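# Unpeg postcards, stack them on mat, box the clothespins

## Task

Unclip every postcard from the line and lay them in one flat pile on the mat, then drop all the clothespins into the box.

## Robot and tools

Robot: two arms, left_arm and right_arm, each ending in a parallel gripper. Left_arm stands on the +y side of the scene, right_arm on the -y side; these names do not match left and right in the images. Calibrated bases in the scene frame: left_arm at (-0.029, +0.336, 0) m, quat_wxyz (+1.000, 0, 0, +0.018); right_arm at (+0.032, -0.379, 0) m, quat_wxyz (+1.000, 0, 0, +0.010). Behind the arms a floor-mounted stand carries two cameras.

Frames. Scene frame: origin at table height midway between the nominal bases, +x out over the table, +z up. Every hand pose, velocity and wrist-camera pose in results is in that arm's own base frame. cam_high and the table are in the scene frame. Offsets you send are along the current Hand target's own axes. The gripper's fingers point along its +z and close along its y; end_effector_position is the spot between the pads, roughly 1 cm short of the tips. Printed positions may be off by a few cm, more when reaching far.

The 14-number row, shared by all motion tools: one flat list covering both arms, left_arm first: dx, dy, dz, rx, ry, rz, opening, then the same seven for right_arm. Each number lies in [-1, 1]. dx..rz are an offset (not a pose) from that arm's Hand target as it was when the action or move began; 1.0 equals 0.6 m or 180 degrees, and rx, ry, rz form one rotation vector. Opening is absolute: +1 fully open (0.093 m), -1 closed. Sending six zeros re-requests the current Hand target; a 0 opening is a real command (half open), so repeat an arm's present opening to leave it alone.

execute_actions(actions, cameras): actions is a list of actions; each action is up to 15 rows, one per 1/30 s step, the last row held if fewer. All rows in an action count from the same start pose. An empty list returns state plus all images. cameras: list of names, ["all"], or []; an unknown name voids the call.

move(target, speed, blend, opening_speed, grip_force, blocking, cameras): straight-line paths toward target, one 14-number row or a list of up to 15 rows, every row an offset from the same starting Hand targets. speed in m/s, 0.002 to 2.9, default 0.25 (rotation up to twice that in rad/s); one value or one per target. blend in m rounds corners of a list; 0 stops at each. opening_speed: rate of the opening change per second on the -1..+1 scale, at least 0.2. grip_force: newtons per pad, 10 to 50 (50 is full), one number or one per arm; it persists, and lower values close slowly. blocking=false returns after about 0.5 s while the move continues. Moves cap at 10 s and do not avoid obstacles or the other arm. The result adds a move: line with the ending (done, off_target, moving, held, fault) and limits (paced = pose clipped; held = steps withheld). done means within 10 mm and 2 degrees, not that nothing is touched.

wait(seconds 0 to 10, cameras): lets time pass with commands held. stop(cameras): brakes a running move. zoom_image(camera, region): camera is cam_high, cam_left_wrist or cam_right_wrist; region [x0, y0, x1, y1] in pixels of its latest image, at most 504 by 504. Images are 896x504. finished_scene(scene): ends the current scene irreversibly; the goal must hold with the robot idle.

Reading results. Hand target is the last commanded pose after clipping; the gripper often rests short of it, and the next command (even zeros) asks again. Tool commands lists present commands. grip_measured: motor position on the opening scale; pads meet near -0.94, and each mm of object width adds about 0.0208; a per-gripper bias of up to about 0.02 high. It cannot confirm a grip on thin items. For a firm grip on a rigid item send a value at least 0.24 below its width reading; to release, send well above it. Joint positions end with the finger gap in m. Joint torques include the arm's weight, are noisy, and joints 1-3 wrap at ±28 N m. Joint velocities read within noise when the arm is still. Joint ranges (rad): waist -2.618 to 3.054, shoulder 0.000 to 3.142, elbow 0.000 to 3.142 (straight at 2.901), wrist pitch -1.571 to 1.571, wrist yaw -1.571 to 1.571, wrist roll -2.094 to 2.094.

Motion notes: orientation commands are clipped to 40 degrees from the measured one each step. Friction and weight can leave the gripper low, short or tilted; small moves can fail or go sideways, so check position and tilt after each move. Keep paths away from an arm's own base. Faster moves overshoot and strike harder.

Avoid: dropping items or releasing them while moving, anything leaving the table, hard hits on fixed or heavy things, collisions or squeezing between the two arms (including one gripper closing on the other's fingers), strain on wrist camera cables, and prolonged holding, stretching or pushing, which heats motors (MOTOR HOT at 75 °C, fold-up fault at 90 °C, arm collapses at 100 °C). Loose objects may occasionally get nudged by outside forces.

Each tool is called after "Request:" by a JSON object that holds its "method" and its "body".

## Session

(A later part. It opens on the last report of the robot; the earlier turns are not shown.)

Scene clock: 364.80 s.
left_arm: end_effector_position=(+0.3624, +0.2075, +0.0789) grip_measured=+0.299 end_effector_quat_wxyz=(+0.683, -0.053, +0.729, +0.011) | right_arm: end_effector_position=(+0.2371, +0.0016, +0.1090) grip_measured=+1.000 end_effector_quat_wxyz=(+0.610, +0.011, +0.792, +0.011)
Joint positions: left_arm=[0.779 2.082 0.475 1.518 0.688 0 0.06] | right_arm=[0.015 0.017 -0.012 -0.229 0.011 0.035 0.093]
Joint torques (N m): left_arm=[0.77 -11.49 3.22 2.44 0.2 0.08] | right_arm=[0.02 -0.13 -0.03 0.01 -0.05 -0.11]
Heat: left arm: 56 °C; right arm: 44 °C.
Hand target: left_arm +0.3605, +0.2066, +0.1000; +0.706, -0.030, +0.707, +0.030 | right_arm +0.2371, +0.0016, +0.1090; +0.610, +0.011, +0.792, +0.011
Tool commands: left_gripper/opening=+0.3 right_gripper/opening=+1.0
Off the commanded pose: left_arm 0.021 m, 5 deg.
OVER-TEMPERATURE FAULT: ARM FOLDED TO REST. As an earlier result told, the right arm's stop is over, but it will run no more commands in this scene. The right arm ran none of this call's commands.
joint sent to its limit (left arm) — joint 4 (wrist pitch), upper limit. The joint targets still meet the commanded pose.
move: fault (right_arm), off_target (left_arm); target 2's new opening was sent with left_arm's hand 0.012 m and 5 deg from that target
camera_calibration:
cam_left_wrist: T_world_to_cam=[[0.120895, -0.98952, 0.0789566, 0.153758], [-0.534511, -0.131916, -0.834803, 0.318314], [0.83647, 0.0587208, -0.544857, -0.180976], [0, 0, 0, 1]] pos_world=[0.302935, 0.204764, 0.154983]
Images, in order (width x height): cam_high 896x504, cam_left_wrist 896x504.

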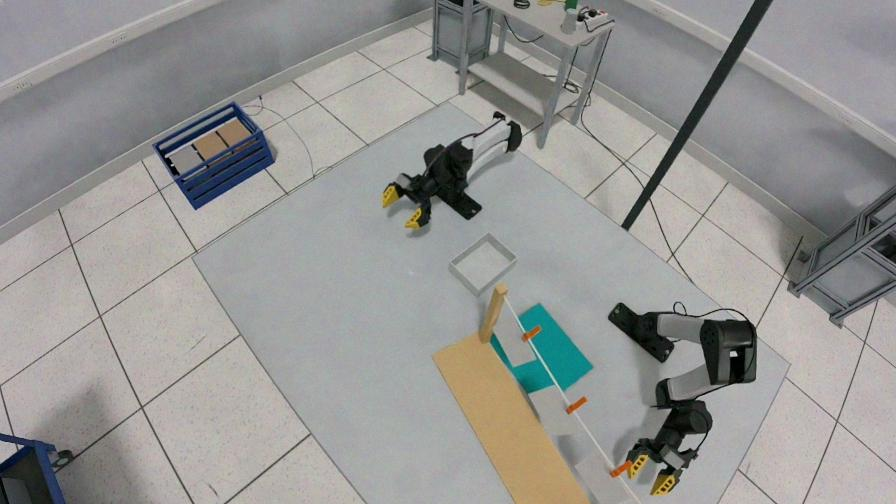

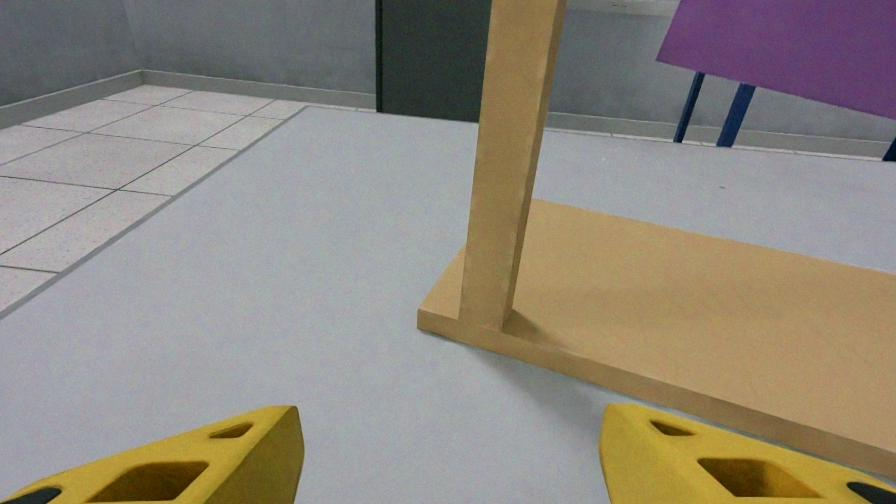

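Request:
{"method": "move", "body": {"target": [[-0.1667,-0.1837,-0.1337,0.0427,-0.129,0.4837,1,0,0,0,0,0,0,1],[-0.0867,-0.6352,-0.1753,0.0427,-0.129,0.4837,1,0,0,0,0,0,0,1]], "speed": [0.3,0.25], "blend": [0.03,0], "cameras": ["cam_left_wrist","cam_high"]}}

Request:
{"method": "zoom_image", "body": {"camera": "cam_high", "region": [430, 250, 690, 504]}}

Scene clock: 402.03 s.
left_arm: end_effector_position=(+0.2854, -0.1779, +0.1343) grip_measured=+1.000 end_effector_quat_wxyz=(+0.554, +0.570, +0.421, +0.437) | right_arm: end_effector_position=(+0.2371, +0.0016, +0.1090) grip_measured=+1.000 end_effector_quat_wxyz=(+0.610, +0.011, +0.792, +0.011)
Joint positions: left_arm=[-0.826 1.63 0.108 1.519 -0.559 1.6 0.093] | right_arm=[0.015 0.017 -0.012 -0.229 0.011 0.035 0.093]
Joint torques (N m): left_arm=[-0.49 -4.15 6.79 2.51 -0.09 0.09] | right_arm=[0.14 -0.08 0.05 0.02 -0.05 -0.1]
Heat: left arm: 53 °C; right arm: 43 °C.
Hand target: left_arm +0.2878, -0.1820, +0.1519; +0.607, +0.510, +0.391, +0.466 | right_arm +0.2371, +0.0016, +0.1090; +0.610, +0.011, +0.792, +0.011
Tool commands: left_gripper/opening=+1.0 right_gripper/opening=+1.0
Off the commanded pose: left_arm 0.018 m, 10 deg.
OVER-TEMPERATURE FAULT: ARM FOLDED TO REST. As an earlier result told, the right arm's stop is over, but it will run no more commands in this scene. The right arm ran none of this call's commands.
joint sent to its limit (left arm) — joint 4 (wrist pitch), upper limit. The joint targets are off in orientation, not in position.
move: fault (right_arm), off_target (left_arm)
camera_calibration:
cam_left_wrist: T_world_to_cam=[[0.0240013, -0.0000270171, -0.999712, 0.125989], [-0.238127, 0.971217, -0.00574325, 0.272788], [0.970937, 0.238196, 0.023304, -0.146458], [0, 0, 0, 1]] pos_world=[0.204136, -0.230047, 0.130932]
Images, in order (width x height): cam_high 896x504, cam_left_wrist 896x504.

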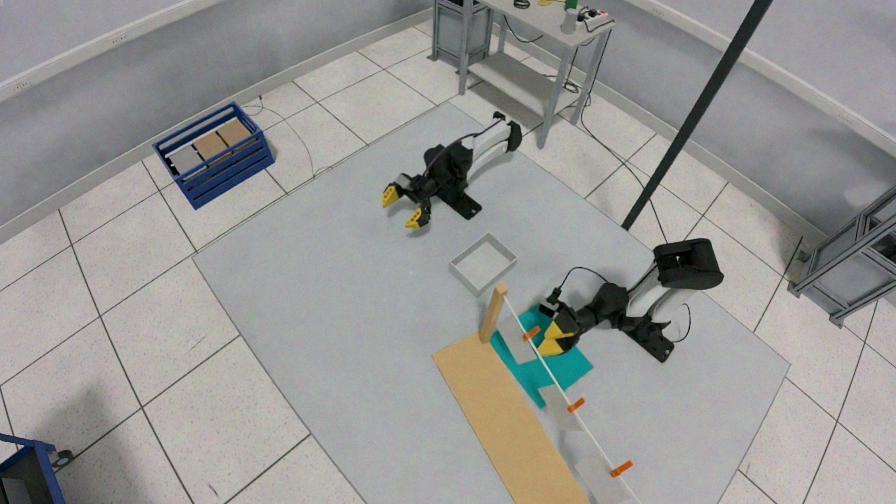

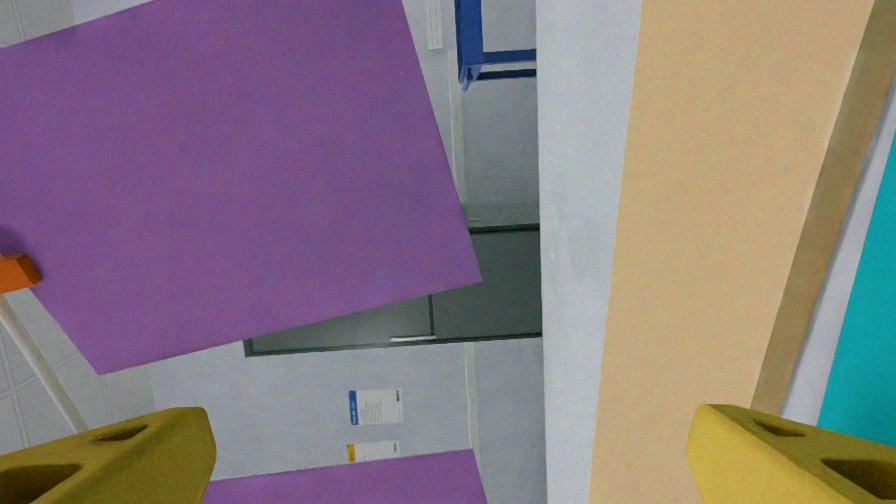

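Scaled by 1.938 from the camera's 896x504 image, which has a finer 1280x720 frame.

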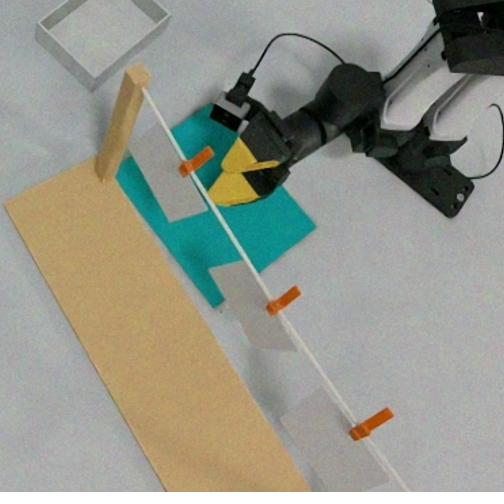

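Request:
{"method": "move", "body": {"target": [[-0.098,0.023,-0.053,0.0697,0.0872,-0.4954,0.3,0,0,0,0,0,0,1],[-0.2048,-0.11,-0.0177,0.0697,0.0872,-0.4954,0.3,0,0,0,0,0,0,1]], "speed": [0.3,0.2], "blend": [0.02,0], "cameras": ["cam_left_wrist"]}}

Scene clock: 439.47 s.
left_arm: end_effector_position=(+0.2560, -0.2952, +0.0820) grip_measured=+0.301 end_effector_quat_wxyz=(+0.647, +0.091, +0.754, -0.071) | right_arm: end_effector_position=(+0.2371, +0.0016, +0.1090) grip_measured=+1.000 end_effector_quat_wxyz=(+0.610, +0.011, +0.792, +0.011)
Joint positions: left_arm=[-1.221 1.915 0.484 1.156 -0.974 -0.219 0.06] | right_arm=[0.015 0.017 -0.012 -0.229 0.011 0.035 0.093]
Joint torques (N m): left_arm=[-0.31 -7.19 7.38 1.72 -0.26 0.05] | right_arm=[0.13 0.06 -0.09 0 -0.01 -0.13]
Heat: left arm: 54 °C; right arm: 43 °C.
Hand target: left_arm +0.2569, -0.3008, +0.0851; +0.651, +0.085, +0.750, -0.074 | right_arm +0.2371, +0.0016, +0.1090; +0.610, +0.011, +0.792, +0.011
Tool commands: left_gripper/opening=+0.3 right_gripper/opening=+1.0
Off the commanded pose: left_arm 0.007 m, 1 deg.
OVER-TEMPERATURE FAULT: ARM FOLDED TO REST. As an earlier result told, the right arm's stop is over, but it will run no more commands in this scene. The right arm ran none of this call's commands.
move: fault (right_arm)
camera_calibration:
cam_left_wrist: T_world_to_cam=[[-0.199131, -0.979921, 0.0100883, -0.240475], [-0.603558, 0.114527, -0.789051, 0.284355], [0.772052, -0.163214, -0.614245, -0.104139], [0, 0, 0, 1]] pos_world=[0.20414, -0.285209, 0.16283]
Images, in order (width x height): cam_left_wrist 896x504.

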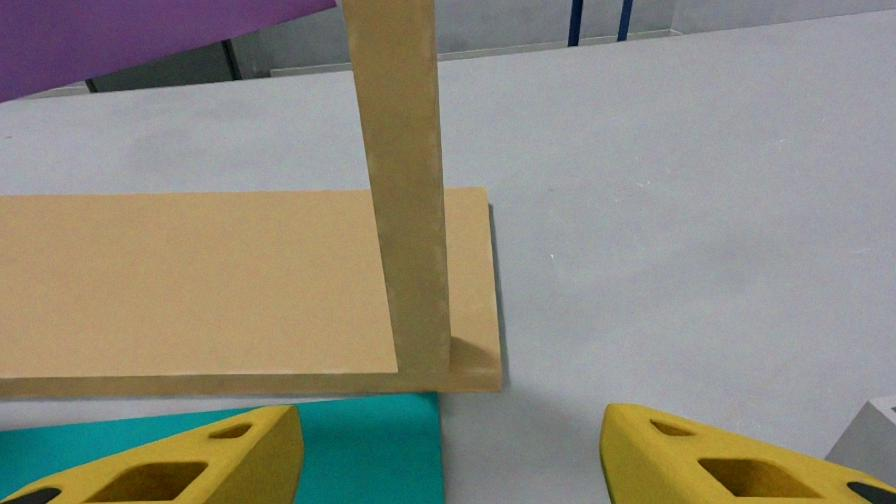

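Request:
{"method": "move", "body": {"target": [[0,0.0158,0.15,0,0,0,0.2,0,0,0,0,0,0,1],[0,0.0158,0.15,0,0,0,-1,0,0,0,0,0,0,1],[-0.0534,0.0158,0.54,0,0,0,-1,0,0,0,0,0,0,1]], "speed": [0.1,0.1,0.08], "opening_speed": 1.0, "cameras": ["cam_left_wrist","cam_high"]}}

Request:
{"method": "zoom_image", "body": {"camera": "cam_high", "region": [400, 250, 690, 504]}}

Scene clock: 473.17 s.
left_arm: end_effector_position=(+0.5711, -0.3470, +0.0749) grip_measured=-0.670 end_effector_quat_wxyz=(+0.657, +0.046, +0.751, -0.049) | right_arm: end_effector_position=(+0.2371, +0.0016, +0.1090) grip_measured=+1.000 end_effector_quat_wxyz=(+0.610, +0.011, +0.792, +0.011)
Joint positions: left_arm=[-0.675 2.57 1.703 0.713 -0.534 -0.092 0.013] | right_arm=[0.015 0.017 -0.012 -0.229 0.011 0.035 0.093]
Joint torques (N m): left_arm=[0.55 -14.9 12.27 1.72 0.97 0.29] | right_arm=[0.1 -0.03 0.02 -0.02 -0.01 -0.12]
Heat: left arm: 54 °C; right arm: 42 °C.
Hand target: left_arm +0.5759, -0.3649, +0.0714; +0.651, +0.085, +0.750, -0.074 | right_arm +0.2371, +0.0016, +0.1090; +0.610, +0.011, +0.792, +0.011
Tool commands: left_gripper/opening=-1.0 right_gripper/opening=+1.0
Off the commanded pose: left_arm 0.019 m, 5 deg.
OVER-TEMPERATURE FAULT: ARM FOLDED TO REST. As an earlier result told, the right arm's stop is over, but it will run no more commands in this scene. The right arm ran none of this call's commands.
move: fault (right_arm), off_target (left_arm)
camera_calibration:
cam_left_wrist: T_world_to_cam=[[-0.103309, -0.994056, 0.0343644, -0.289934], [-0.597697, 0.0344266, -0.800983, 0.444689], [0.795038, -0.103288, -0.5977, -0.353755], [0, 0, 0, 1]] pos_world=[0.517085, -0.340058, 0.154712]
Images, in order (width x height): cam_high 896x504, cam_left_wrist 896x504.

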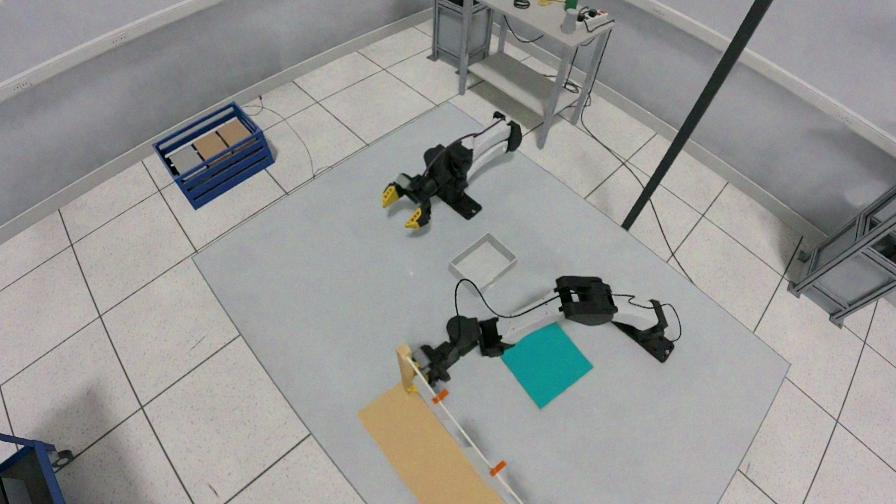

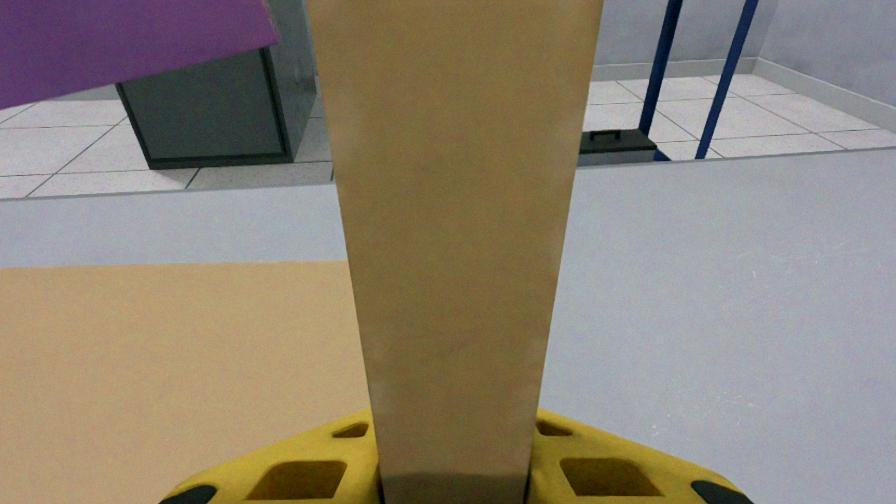

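Scaled by 1.738 from the camera's 896x504 image, which has a finer 1280x720 frame.

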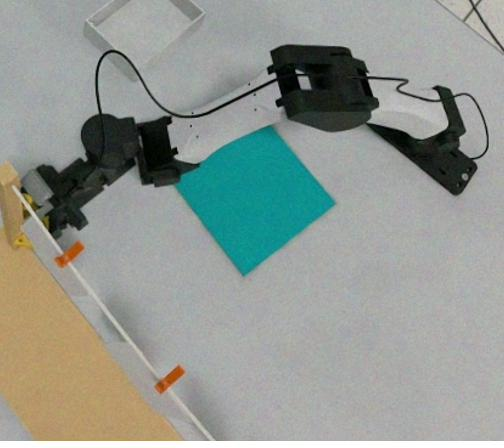

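Request:
{"method": "move", "body": {"target": [[0,0,0,0,0,0,0.3,0,0,0,0,0,0,1],[-0.0242,-0.019,-0.1873,0,0,0,0.3,0,0,0,0,0,0,1],[-0.1687,0.2782,-0.3407,-0.1309,-0.0783,0.4938,0.3,0,0,0,0,0,0,1],[-0.0915,0.4343,-0.29,-0.1309,-0.0783,0.4938,1,0,0,0,0,0,0,1]], "speed": [0.1,0.15,0.35,0.2], "blend": [0,0.02,0.03,0], "cameras": ["cam_left_wrist","cam_high"]}}

Scene clock: 512.47 s.
left_arm: end_effector_position=(+0.4700, -0.0733, +0.1301) grip_measured=+1.000 end_effector_quat_wxyz=(+0.543, +0.512, +0.447, +0.494) | right_arm: end_effector_position=(+0.2371, +0.0016, +0.1090) grip_measured=+1.000 end_effector_quat_wxyz=(+0.610, +0.011, +0.792, +0.011)
Joint positions: left_arm=[-0.176 2.057 0.615 1.519 -0.062 1.596 0.093] | right_arm=[0.015 0.017 -0.012 -0.229 0.011 0.035 0.093]
Joint torques (N m): left_arm=[0.69 -9.11 7.88 2.57 0.16 -0.2] | right_arm=[0.02 0.01 -0.08 0.02 -0.03 -0.08]
Heat: left arm: 58 °C; right arm: 42 °C.
Hand target: left_arm +0.4742, -0.0740, +0.1502; +0.598, +0.451, +0.399, +0.529 | right_arm +0.2371, +0.0016, +0.1090; +0.610, +0.011, +0.792, +0.011
Tool commands: left_gripper/opening=+1.0 right_gripper/opening=+1.0
Off the commanded pose: left_arm 0.020 m, 12 deg.
OVER-TEMPERATURE FAULT: ARM FOLDED TO REST. As an earlier result told, the right arm's stop is over, but it will run no more commands in this scene. The right arm ran none of this call's commands.
joint sent to its limit (left arm) — joint 4 (wrist pitch), upper limit. The joint targets are off in orientation, not in position.
move: fault (right_arm), off_target (left_arm); target 4's new opening was sent with left_arm's hand 0.020 m and 12 deg from that target
camera_calibration:
cam_left_wrist: T_world_to_cam=[[0.101521, -0.0165051, -0.994696, 0.079024], [-0.380394, 0.923238, -0.0541434, 0.284784], [0.919235, 0.383873, 0.08745, -0.323962], [0, 0, 0, 1]] pos_world=[0.398105, -0.137259, 0.122355]
Images, in order (width x height): cam_high 896x504, cam_left_wrist 896x504.

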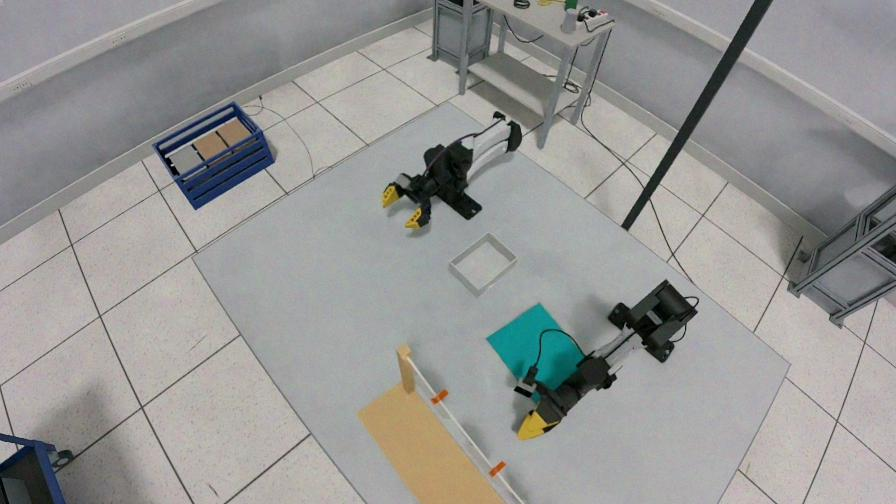

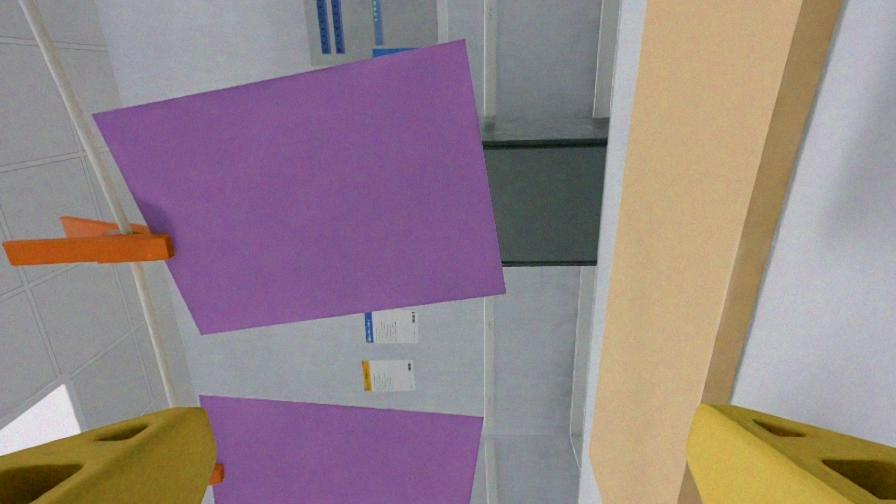

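Request:
{"method": "move", "body": {"target": [[-0.024,0.0232,0.0097,0,0,0,1,0,0,0,0,0,0,1],[-0.0228,-0.0392,0.208,0,0,0,1,0,0,0,0,0,0,1]], "speed": [0.08,0.08], "cameras": ["cam_left_wrist"]}}

Scene clock: 550.30 s.
left_arm: end_effector_position=(+0.5923, -0.1043, +0.1639) grip_measured=+1.000 end_effector_quat_wxyz=(+0.596, +0.450, +0.399, +0.532) | right_arm: end_effector_position=(+0.2371, +0.0016, +0.1090) grip_measured=+1.000 end_effector_quat_wxyz=(+0.610, +0.011, +0.792, +0.011)
Joint positions: left_arm=[-0.195 2.385 1.245 1.421 -0.075 1.596 0.093] | right_arm=[0.015 0.017 -0.012 -0.229 0.011 0.035 0.093]
Joint torques (N m): left_arm=[0.99 -12.82 9.84 1.69 0.16 -0.11] | right_arm=[0.02 0.01 -0.05 -0.03 -0.01 -0.1]
Heat: left arm: 56 °C; right arm: 41 °C.
Hand target: left_arm +0.5981, -0.1029, +0.1618; +0.598, +0.451, +0.399, +0.529 | right_arm +0.2371, +0.0016, +0.1090; +0.610, +0.011, +0.792, +0.011
Tool commands: left_gripper/opening=+1.0 right_gripper/opening=+1.0
Off the commanded pose: left_arm 0.006 m, 0 deg.
OVER-TEMPERATURE FAULT: ARM FOLDED TO REST. As an earlier result told, the right arm's stop is over, but it will run no more commands in this scene. The right arm ran none of this call's commands.
move: fault (right_arm)
camera_calibration:
cam_left_wrist: T_world_to_cam=[[0.296539, -0.0567535, -0.953333, -0.0267891], [-0.353409, 0.920847, -0.164749, 0.363755], [0.887224, 0.385771, 0.25301, -0.435289], [0, 0, 0, 1]] pos_world=[0.522697, -0.168561, 0.144522]
Images, in order (width x height): cam_left_wrist 896x504.

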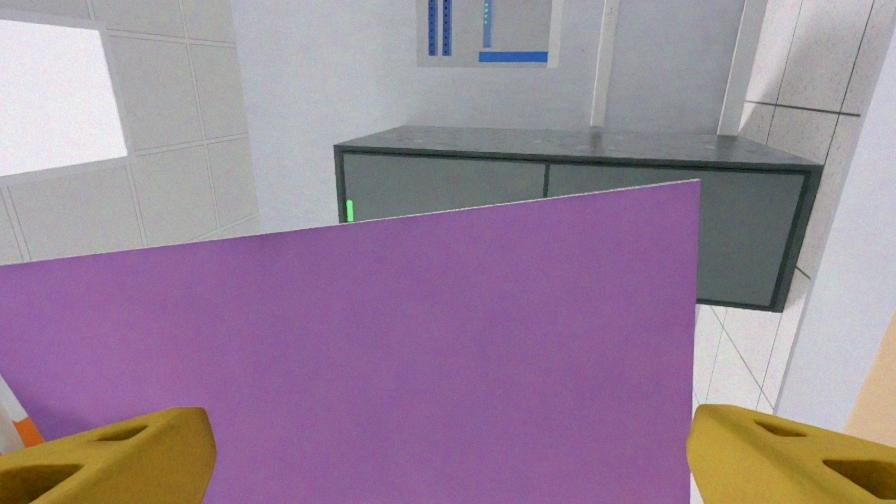

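Request:
{"method": "move", "body": {"target": [[0,0.0378,0.0012,0,0,0,1,0,0,0,0,0,0,1],[0,0.084,-0.0903,0,0,0,1,0,0,0,0,0,0,1],[0,0.1523,-0.1627,0,0,0,1,0,0,0,0,0,0,1],[0,0.2298,-0.1908,0,0,0,1,0,0,0,0,0,0,1],[0,0.2708,-0.1945,0,0,0,1,0,0,0,0,0,0,1]], "speed": 0.07, "blend": [0.008,0.01,0.01,0.01,0], "cameras": ["cam_left_wrist","cam_high"]}}

Scene clock: 594.63 s.
left_arm: end_effector_position=(+0.4457, -0.0826, +0.2854) grip_measured=+1.000 end_effector_quat_wxyz=(+0.600, +0.450, +0.397, +0.529) | right_arm: end_effector_position=(+0.2371, +0.0016, +0.1090) grip_measured=+1.000 end_effector_quat_wxyz=(+0.610, +0.011, +0.792, +0.011)
Joint positions: left_arm=[-0.216 1.593 0.666 1.21 -0.087 1.596 0.093] | right_arm=[0.015 0.017 -0.012 -0.229 0.011 0.035 0.093]
Joint torques (N m): left_arm=[-0.51 -9.5 7.47 1.69 -0.08 0] | right_arm=[0.17 -0.1 -0.08 0.04 -0.04 -0.11]
Heat: left arm: 59 °C; right arm: 40 °C.
Hand target: left_arm +0.4424, -0.0839, +0.2860; +0.598, +0.451, +0.399, +0.529 | right_arm +0.2371, +0.0016, +0.1090; +0.610, +0.011, +0.792, +0.011
Tool commands: left_gripper/opening=+1.0 right_gripper/opening=+1.0
Off the commanded pose: left_arm 0.003 m, 0 deg.
OVER-TEMPERATURE FAULT: ARM FOLDED TO REST. As an earlier result told, the right arm's stop is over, but it will run no more commands in this scene. The right arm ran none of this call's commands.
move: fault (right_arm)
camera_calibration:
cam_left_wrist: T_world_to_cam=[[0.298847, -0.0632049, -0.952206, 0.131904], [-0.344732, 0.923275, -0.169478, 0.309611], [0.88986, 0.378904, 0.254129, -0.346449], [0, 0, 0, 1]] pos_world=[0.375605, -0.146248, 0.266114]
Images, in order (width x height): cam_high 896x504, cam_left_wrist 896x504.

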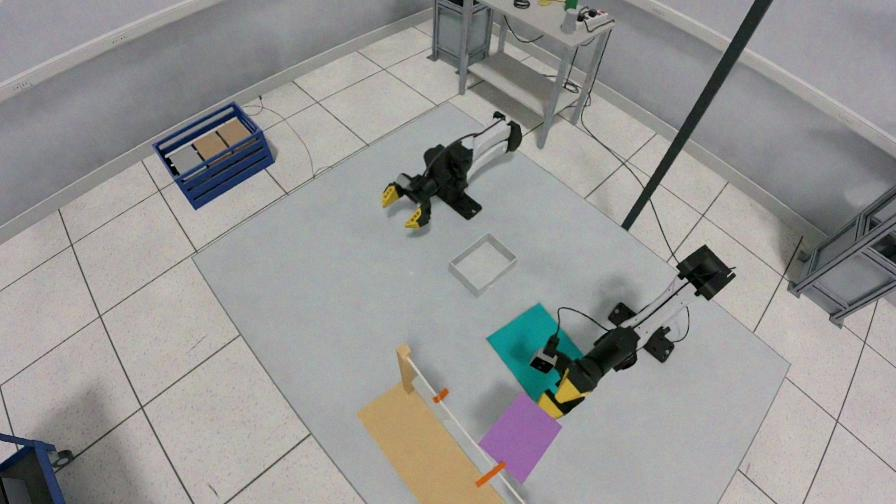

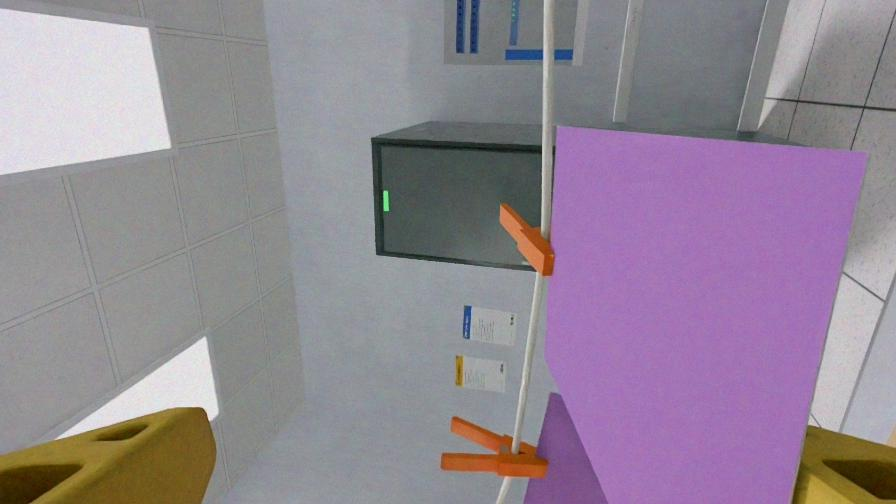

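Request:
{"method": "move", "body": {"target": [[0,-0.05,0,0,0,0,-1,0,0,0,0,0,0,1],[0,-0.05,-0.15,0,0,0,-1,0,0,0,0,0,0,1]], "speed": [0.012,0.08], "opening_speed": 0.8, "cameras": ["cam_left_wrist","cam_high"]}}

Scene clock: 634.70 s.
left_arm: end_effector_position=(+0.3700, -0.0743, +0.2275) grip_measured=-0.972 end_effector_quat_wxyz=(+0.596, +0.457, +0.405, +0.522) | right_arm: end_effector_position=(+0.2371, +0.0016, +0.1090) grip_measured=+1.000 end_effector_quat_wxyz=(+0.610, +0.011, +0.792, +0.011)
Joint positions: left_arm=[-0.253 1.52 0.284 1.496 -0.123 1.597 0] | right_arm=[0.015 0.017 -0.012 -0.229 0.011 0.035 0.093]
Joint torques (N m): left_arm=[-0.47 -7.12 5.39 1.98 -0.08 0.08] | right_arm=[0.02 0.01 -0.12 -0.05 -0.02 -0.1]
Heat: left arm: 56 °C; right arm: 40 °C.
Hand target: left_arm +0.3647, -0.0742, +0.2325; +0.598, +0.451, +0.399, +0.529 | right_arm +0.2371, +0.0016, +0.1090; +0.610, +0.011, +0.792, +0.011
Tool commands: left_gripper/opening=-1.0 right_gripper/opening=+1.0
Off the commanded pose: left_arm 0.007 m, 1 deg.
OVER-TEMPERATURE FAULT: ARM FOLDED TO REST. As an earlier result told, the right arm's stop is over, but it will run no more commands in this scene. The right arm ran none of this call's commands.
move: fault (right_arm)
camera_calibration:
cam_left_wrist: T_world_to_cam=[[0.274872, -0.0658169, -0.959225, 0.110173], [-0.346772, 0.923722, -0.16275, 0.265322], [0.896769, 0.377368, 0.231082, -0.264952], [0, 0, 0, 1]] pos_world=[0.299323, -0.137848, 0.210088]
Images, in order (width x height): cam_high 896x504, cam_left_wrist 896x504.

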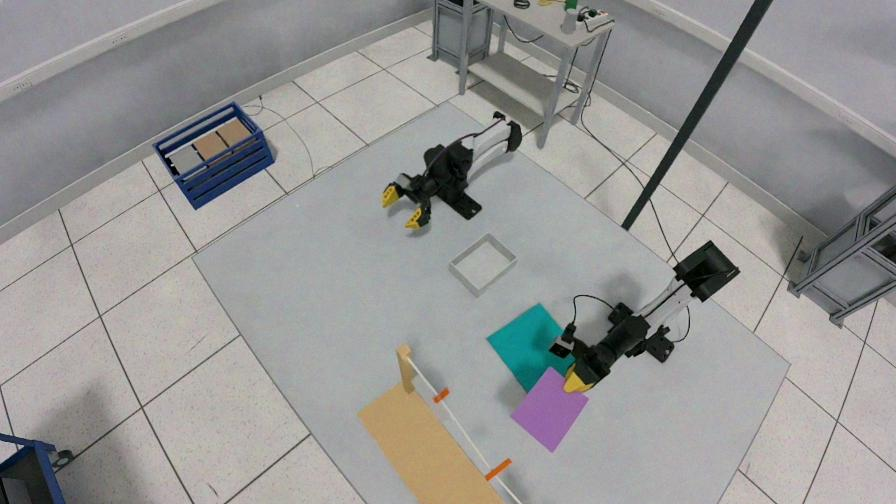

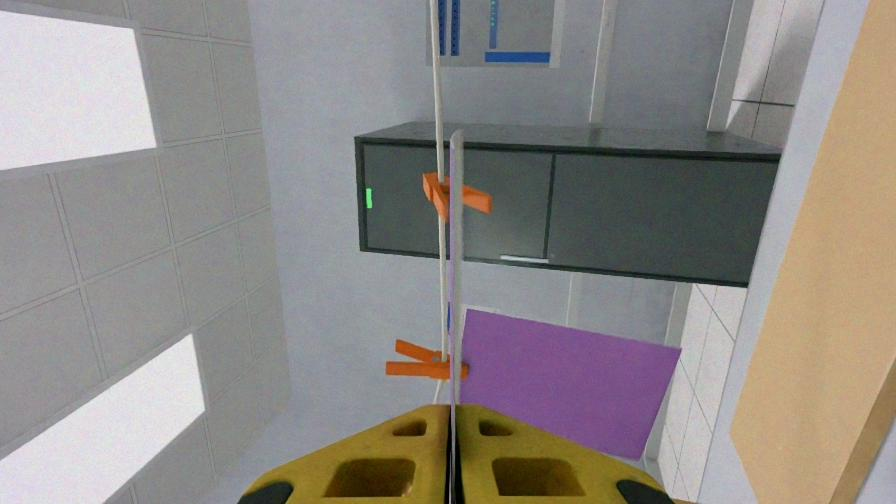

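Request:
{"method": "move", "body": {"target": [[-0.0497,0.0423,-0.0422,0.1,-0.03,0.005,-1,0,0,0,0,0,0,1],[-0.1342,-0.015,-0.205,0.3096,-0.0769,0.0164,-1,0,0,0,0,0,0,1],[-0.1655,-0.1212,-0.2873,0.2544,-0.077,0.0095,-1,0,0,0,0,0,0,1]], "speed": [0.2,0.22,0.15], "blend": [0.02,0.02,0], "cameras": ["cam_left_wrist","cam_high"]}}

Request:
{"method": "zoom_image", "body": {"camera": "cam_high", "region": [450, 270, 650, 440]}}

Scene clock: 692.17 s.
left_arm: end_effector_position=(+0.2090, -0.1560, +0.1208) grip_measured=-0.972 end_effector_quat_wxyz=(+0.413, +0.714, +0.489, +0.285) | right_arm: end_effector_position=(+0.2371, +0.0016, +0.1090) grip_measured=+1.000 end_effector_quat_wxyz=(+0.610, +0.011, +0.792, +0.011)
Joint positions: left_arm=[-0.96 0.685 0.309 -0.227 -0.506 1.251 0] | right_arm=[0.015 0.017 -0.012 -0.229 0.011 0.035 0.093]
Joint torques (N m): left_arm=[-0.49 -0.02 8.1 1.77 -0.23 -0.18] | right_arm=[0.13 -0.06 0.06 -0.01 -0.05 -0.15]
Heat: left arm: 53 °C; right arm: 39 °C.
Hand target: left_arm +0.2079, -0.1550, +0.1151; +0.411, +0.712, +0.493, +0.284 | right_arm +0.2371, +0.0016, +0.1090; +0.610, +0.011, +0.792, +0.011
Tool commands: left_gripper/opening=-1.0 right_gripper/opening=+1.0
Off the commanded pose: left_arm 0.006 m, 1 deg.
OVER-TEMPERATURE FAULT: ARM FOLDED TO REST. As an earlier result told, the right arm's stop is over, but it will run no more commands in this scene. The right arm ran none of this call's commands.
move: fault (right_arm)
camera_calibration:
cam_left_wrist: T_world_to_cam=[[-0.449408, 0.148737, -0.880857, 0.222178], [-0.0956467, 0.972362, 0.212987, 0.177278], [0.888191, 0.179969, -0.422762, -0.0151216], [0, 0, 0, 1]] pos_world=[0.130236, -0.202703, 0.151557]
Images, in order (width x height): cam_high 896x504, cam_left_wrist 896x504.

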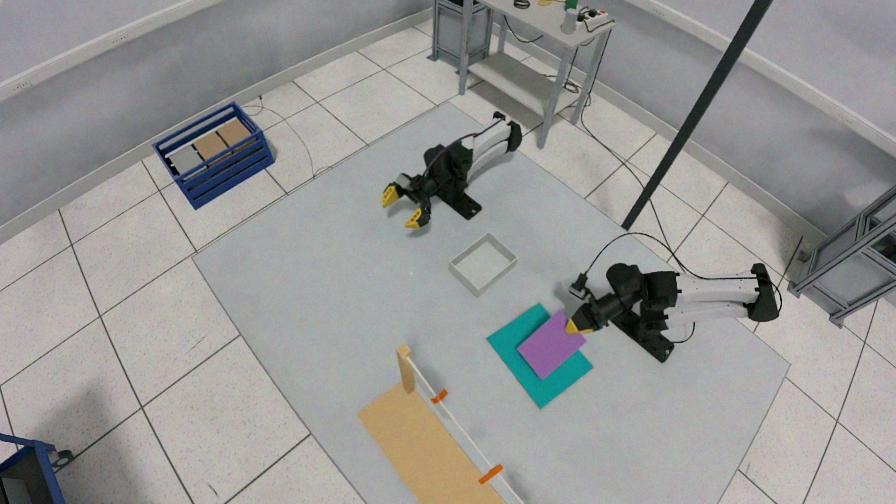

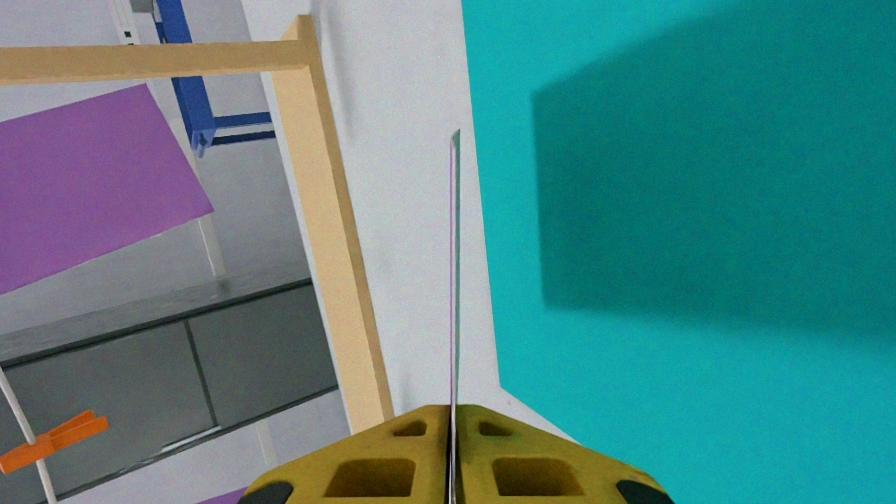

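Scaled by 2.520 from the camera's 896x504 image, which has a finer 1280x720 frame.

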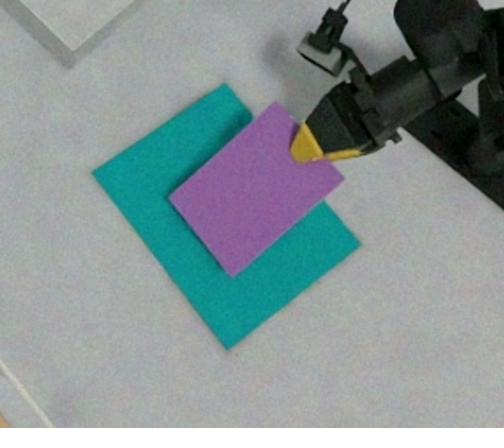

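Request:
{"method": "move", "body": {"target": [[0,-0.0767,0.0443,0,0,0,-1,0,0,0,0,0,0,1],[0,-0.0767,0.0443,0,0,0,-0.6,0,0,0,0,0,0,1],[0,-0.1055,0.061,0,0,0,-0.6,0,0,0,0,0,0,1],[0,-0.1377,-0.0013,0.0833,0,0,-0.6,0,0,0,0,0,0,1],[0,0.0083,-0.0857,0.0833,0,0,-0.6,0,0,0,0,0,0,1]], "speed": [0.08,0.08,0.05,0.06,0.12], "opening_speed": 0.6, "cameras": ["cam_left_wrist","cam_high"]}}

Request:
{"method": "zoom_image", "body": {"camera": "cam_high", "region": [450, 270, 650, 440]}}

Scene clock: 751.00 s.
left_arm: end_effector_position=(+0.1696, -0.1363, +0.1375) grip_measured=-0.601 end_effector_quat_wxyz=(+0.307, +0.762, +0.524, +0.224) | right_arm: end_effector_position=(+0.2371, +0.0016, +0.1090) grip_measured=+1.000 end_effector_quat_wxyz=(+0.610, +0.011, +0.792, +0.011)
Joint positions: left_arm=[-1.034 0.701 0.59 -0.811 -0.468 1.063 0.016] | right_arm=[0.015 0.017 -0.012 -0.229 0.011 0.035 0.093]
Joint torques (N m): left_arm=[-0.64 0.51 11.85 1.25 -0.11 -0.17] | right_arm=[0.05 -0.05 -0.13 -0.01 -0.03 -0.1]
Heat: left arm: 56 °C; right arm: 39 °C.
Hand target: left_arm +0.1686, -0.1402, +0.1452; +0.314, +0.760, +0.526, +0.218 | right_arm +0.2371, +0.0016, +0.1090; +0.610, +0.011, +0.792, +0.011
Tool commands: left_gripper/opening=-0.6 right_gripper/opening=+1.0
Off the commanded pose: left_arm 0.009 m, 1 deg.
OVER-TEMPERATURE FAULT: ARM FOLDED TO REST. As an earlier result told, the right arm's stop is over, but it will run no more commands in this scene. The right arm ran none of this call's commands.
move: fault (right_arm)
camera_calibration:
cam_left_wrist: T_world_to_cam=[[-0.65201, 0.232828, -0.721577, 0.240028], [-0.0399751, 0.939806, 0.339363, 0.119499], [0.757155, 0.250114, -0.603456, 0.0799981], [0, 0, 0, 1]] pos_world=[0.100707, -0.1882, 0.180921]
Images, in order (width x height): cam_high 896x504, cam_left_wrist 896x504.

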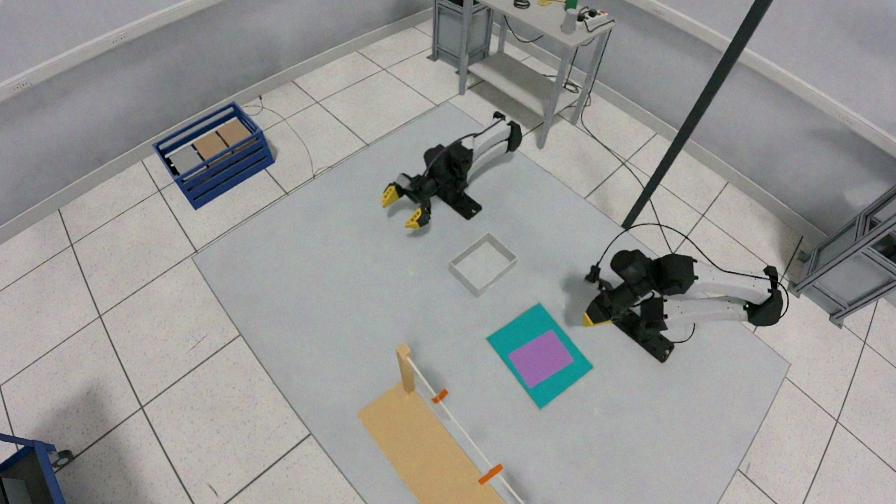

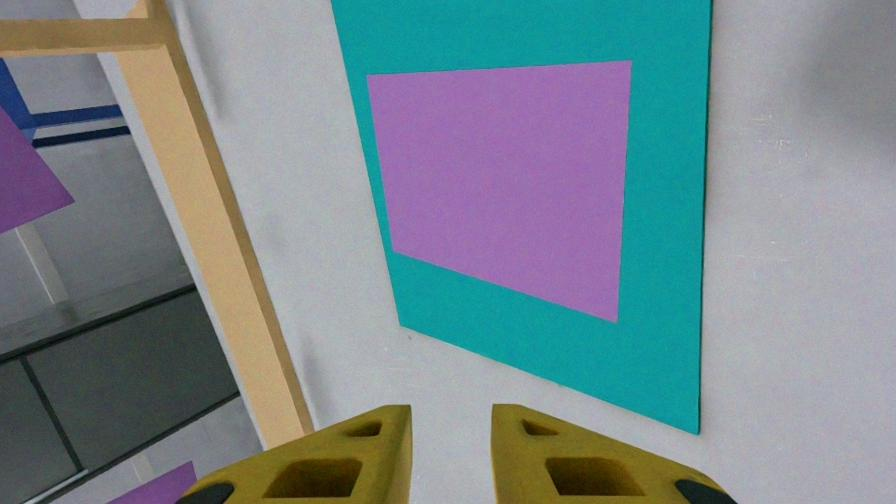

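Scaled by 2.520 from the camera's 896x504 image, which has a finer 1280x720 frame.

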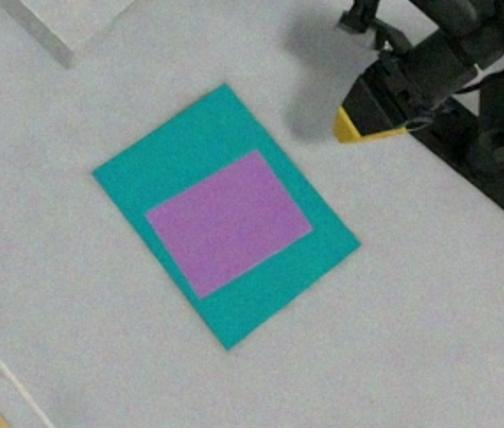

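Request:
{"method": "move", "body": {"target": [[-0.0163,0.2933,0.0463,-0.1687,0.0384,-0.01,-0.6,0,0,0,0,0,0,1],[0.0248,0.3772,0.3305,-0.3374,0.0768,-0.0198,1,0,0,0,0,0,0,1]], "speed": [0.3,0.25], "blend": [0.04,0], "cameras": ["cam_left_wrist"]}}

Scene clock: 782.70 s.
left_arm: end_effector_position=(+0.4525, -0.2318, +0.1492) grip_measured=+1.000 end_effector_quat_wxyz=(+0.565, +0.490, +0.423, +0.512) | right_arm: end_effector_position=(+0.2371, +0.0016, +0.1090) grip_measured=+1.000 end_effector_quat_wxyz=(+0.610, +0.011, +0.792, +0.011)
Joint positions: left_arm=[-0.634 2.166 0.834 1.519 -0.503 1.686 0.093] | right_arm=[0.015 0.017 -0.012 -0.229 0.011 0.035 0.093]
Joint torques (N m): left_arm=[0.8 -10.3 8.18 2.46 0.19 0.09] | right_arm=[0.1 -0.13 -0.12 0 -0.01 -0.13]
Heat: left arm: 60 °C; right arm: 38 °C.
Hand target: left_arm +0.4549, -0.2320, +0.1647; +0.598, +0.451, +0.399, +0.529 | right_arm +0.2371, +0.0016, +0.1090; +0.610, +0.011, +0.792, +0.011
Tool commands: left_gripper/opening=+1.0 right_gripper/opening=+1.0
Off the commanded pose: left_arm 0.016 m, 7 deg.
OVER-TEMPERATURE FAULT: ARM FOLDED TO REST. As an earlier result told, the right arm's stop is over, but it will run no more commands in this scene. The right arm ran none of this call's commands.
joint sent to its limit (left arm) — joint 4 (wrist pitch), upper limit. The joint targets are off in orientation, not in position.
move: fault (right_arm), off_target (left_arm); target 2's new opening was sent with left_arm's hand 0.016 m and 7 deg from that target
camera_calibration:
cam_left_wrist: T_world_to_cam=[[0.186964, -0.0234592, -0.982087, 0.0549643], [-0.366815, 0.925739, -0.0919455, 0.425654], [0.911313, 0.377435, 0.164475, -0.258073], [0, 0, 0, 1]] pos_world=[0.381045, -0.295349, 0.135563]
Images, in order (width x height): cam_left_wrist 896x504.

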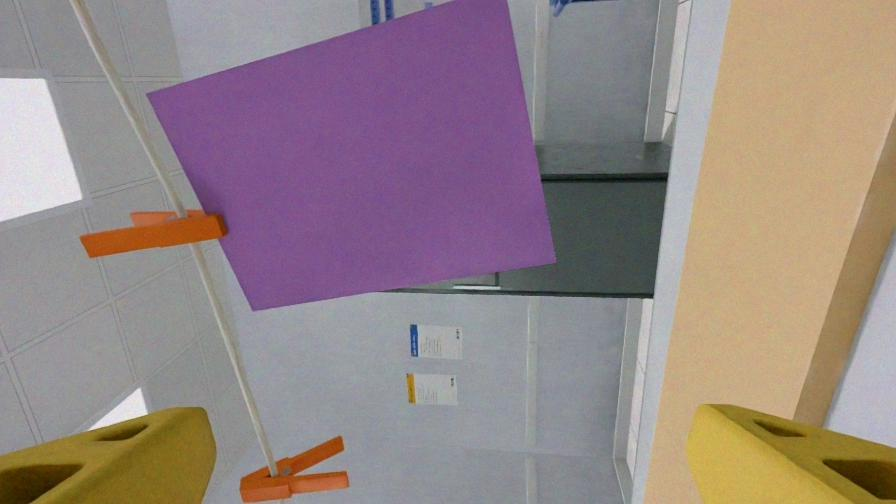

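Request:
{"method": "move", "body": {"target": [[-0.05,0.0128,0.0037,0,0,0,1,0,0,0,0,0,0,1],[-0.047,-0.046,0.2107,0,0,0,1,0,0,0,0,0,0,1],[-0.047,-0.0082,0.2118,0,0,0,1,0,0,0,0,0,0,1],[-0.047,0.0342,0.1243,0,0,0,1,0,0,0,0,0,0,1],[-0.047,0.0988,0.0563,0,0,0,1,0,0,0,0,0,0,1],[-0.047,0.1678,0.0275,0,0,0,1,0,0,0,0,0,0,1],[-0.047,0.2055,0.0227,0,0,0,1,0,0,0,0,0,0,1]], "speed": [0.08,0.08,0.07,0.07,0.07,0.07,0.07], "blend": [0.01,0,0.008,0.01,0.01,0.01,0], "cameras": ["cam_left_wrist","cam_high"]}}

Scene clock: 838.90 s.
left_arm: end_effector_position=(+0.4358, -0.2586, +0.2856) grip_measured=+1.000 end_effector_quat_wxyz=(+0.603, +0.448, +0.399, +0.527) | right_arm: end_effector_position=(+0.2371, +0.0016, +0.1090) grip_measured=+1.000 end_effector_quat_wxyz=(+0.610, +0.011, +0.792, +0.011)
Joint positions: left_arm=[-0.714 1.855 0.963 1.231 -0.563 1.746 0.093] | right_arm=[0.015 0.017 -0.012 -0.229 0.011 0.035 0.093]
Joint torques (N m): left_arm=[-0.49 -12.85 6.78 1.59 0.01 0.08] | right_arm=[0.18 -0.02 0.09 -0.02 -0.02 -0.09]
Heat: left arm: 55 °C; right arm: 38 °C.
Hand target: left_arm +0.4308, -0.2574, +0.2870; +0.598, +0.451, +0.399, +0.529 | right_arm +0.2371, +0.0016, +0.1090; +0.610, +0.011, +0.792, +0.011
Tool commands: left_gripper/opening=+1.0 right_gripper/opening=+1.0
Off the commanded pose: left_arm 0.005 m, 1 deg.
OVER-TEMPERATURE FAULT: ARM FOLDED TO REST. As an earlier result told, the right arm's stop is over, but it will run no more commands in this scene. The right arm ran none of this call's commands.
move: fault (right_arm)
camera_calibration:
cam_left_wrist: T_world_to_cam=[[0.299405, -0.0727844, -0.951346, 0.120912], [-0.342677, 0.922357, -0.178413, 0.470139], [0.890466, 0.379422, 0.251216, -0.270311], [0, 0, 0, 1]] pos_world=[0.365607, -0.322273, 0.266815]
Images, in order (width x height): cam_high 896x504, cam_left_wrist 896x504.

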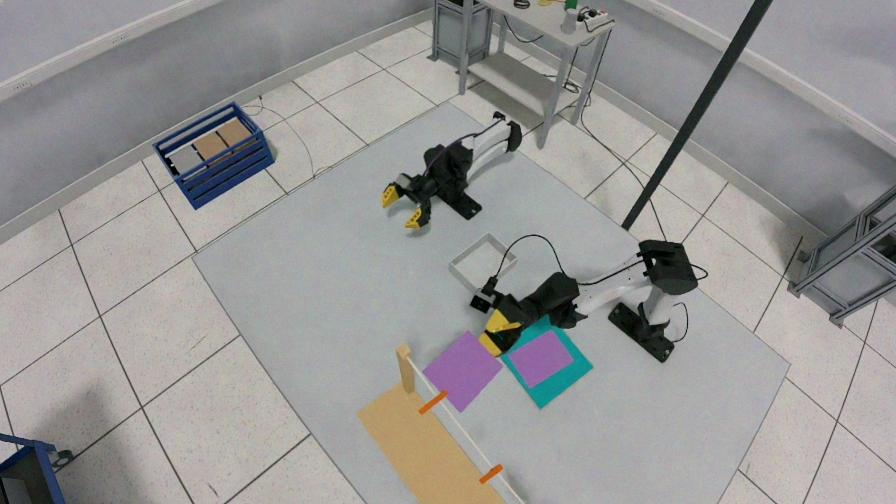

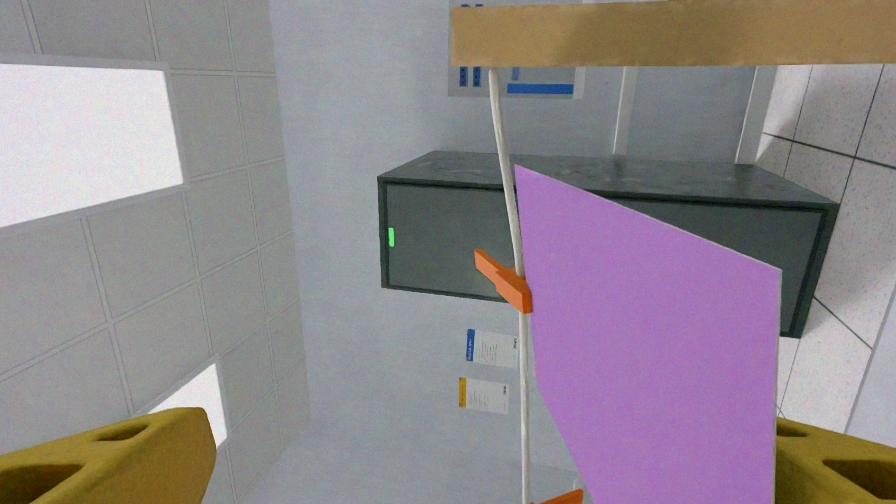

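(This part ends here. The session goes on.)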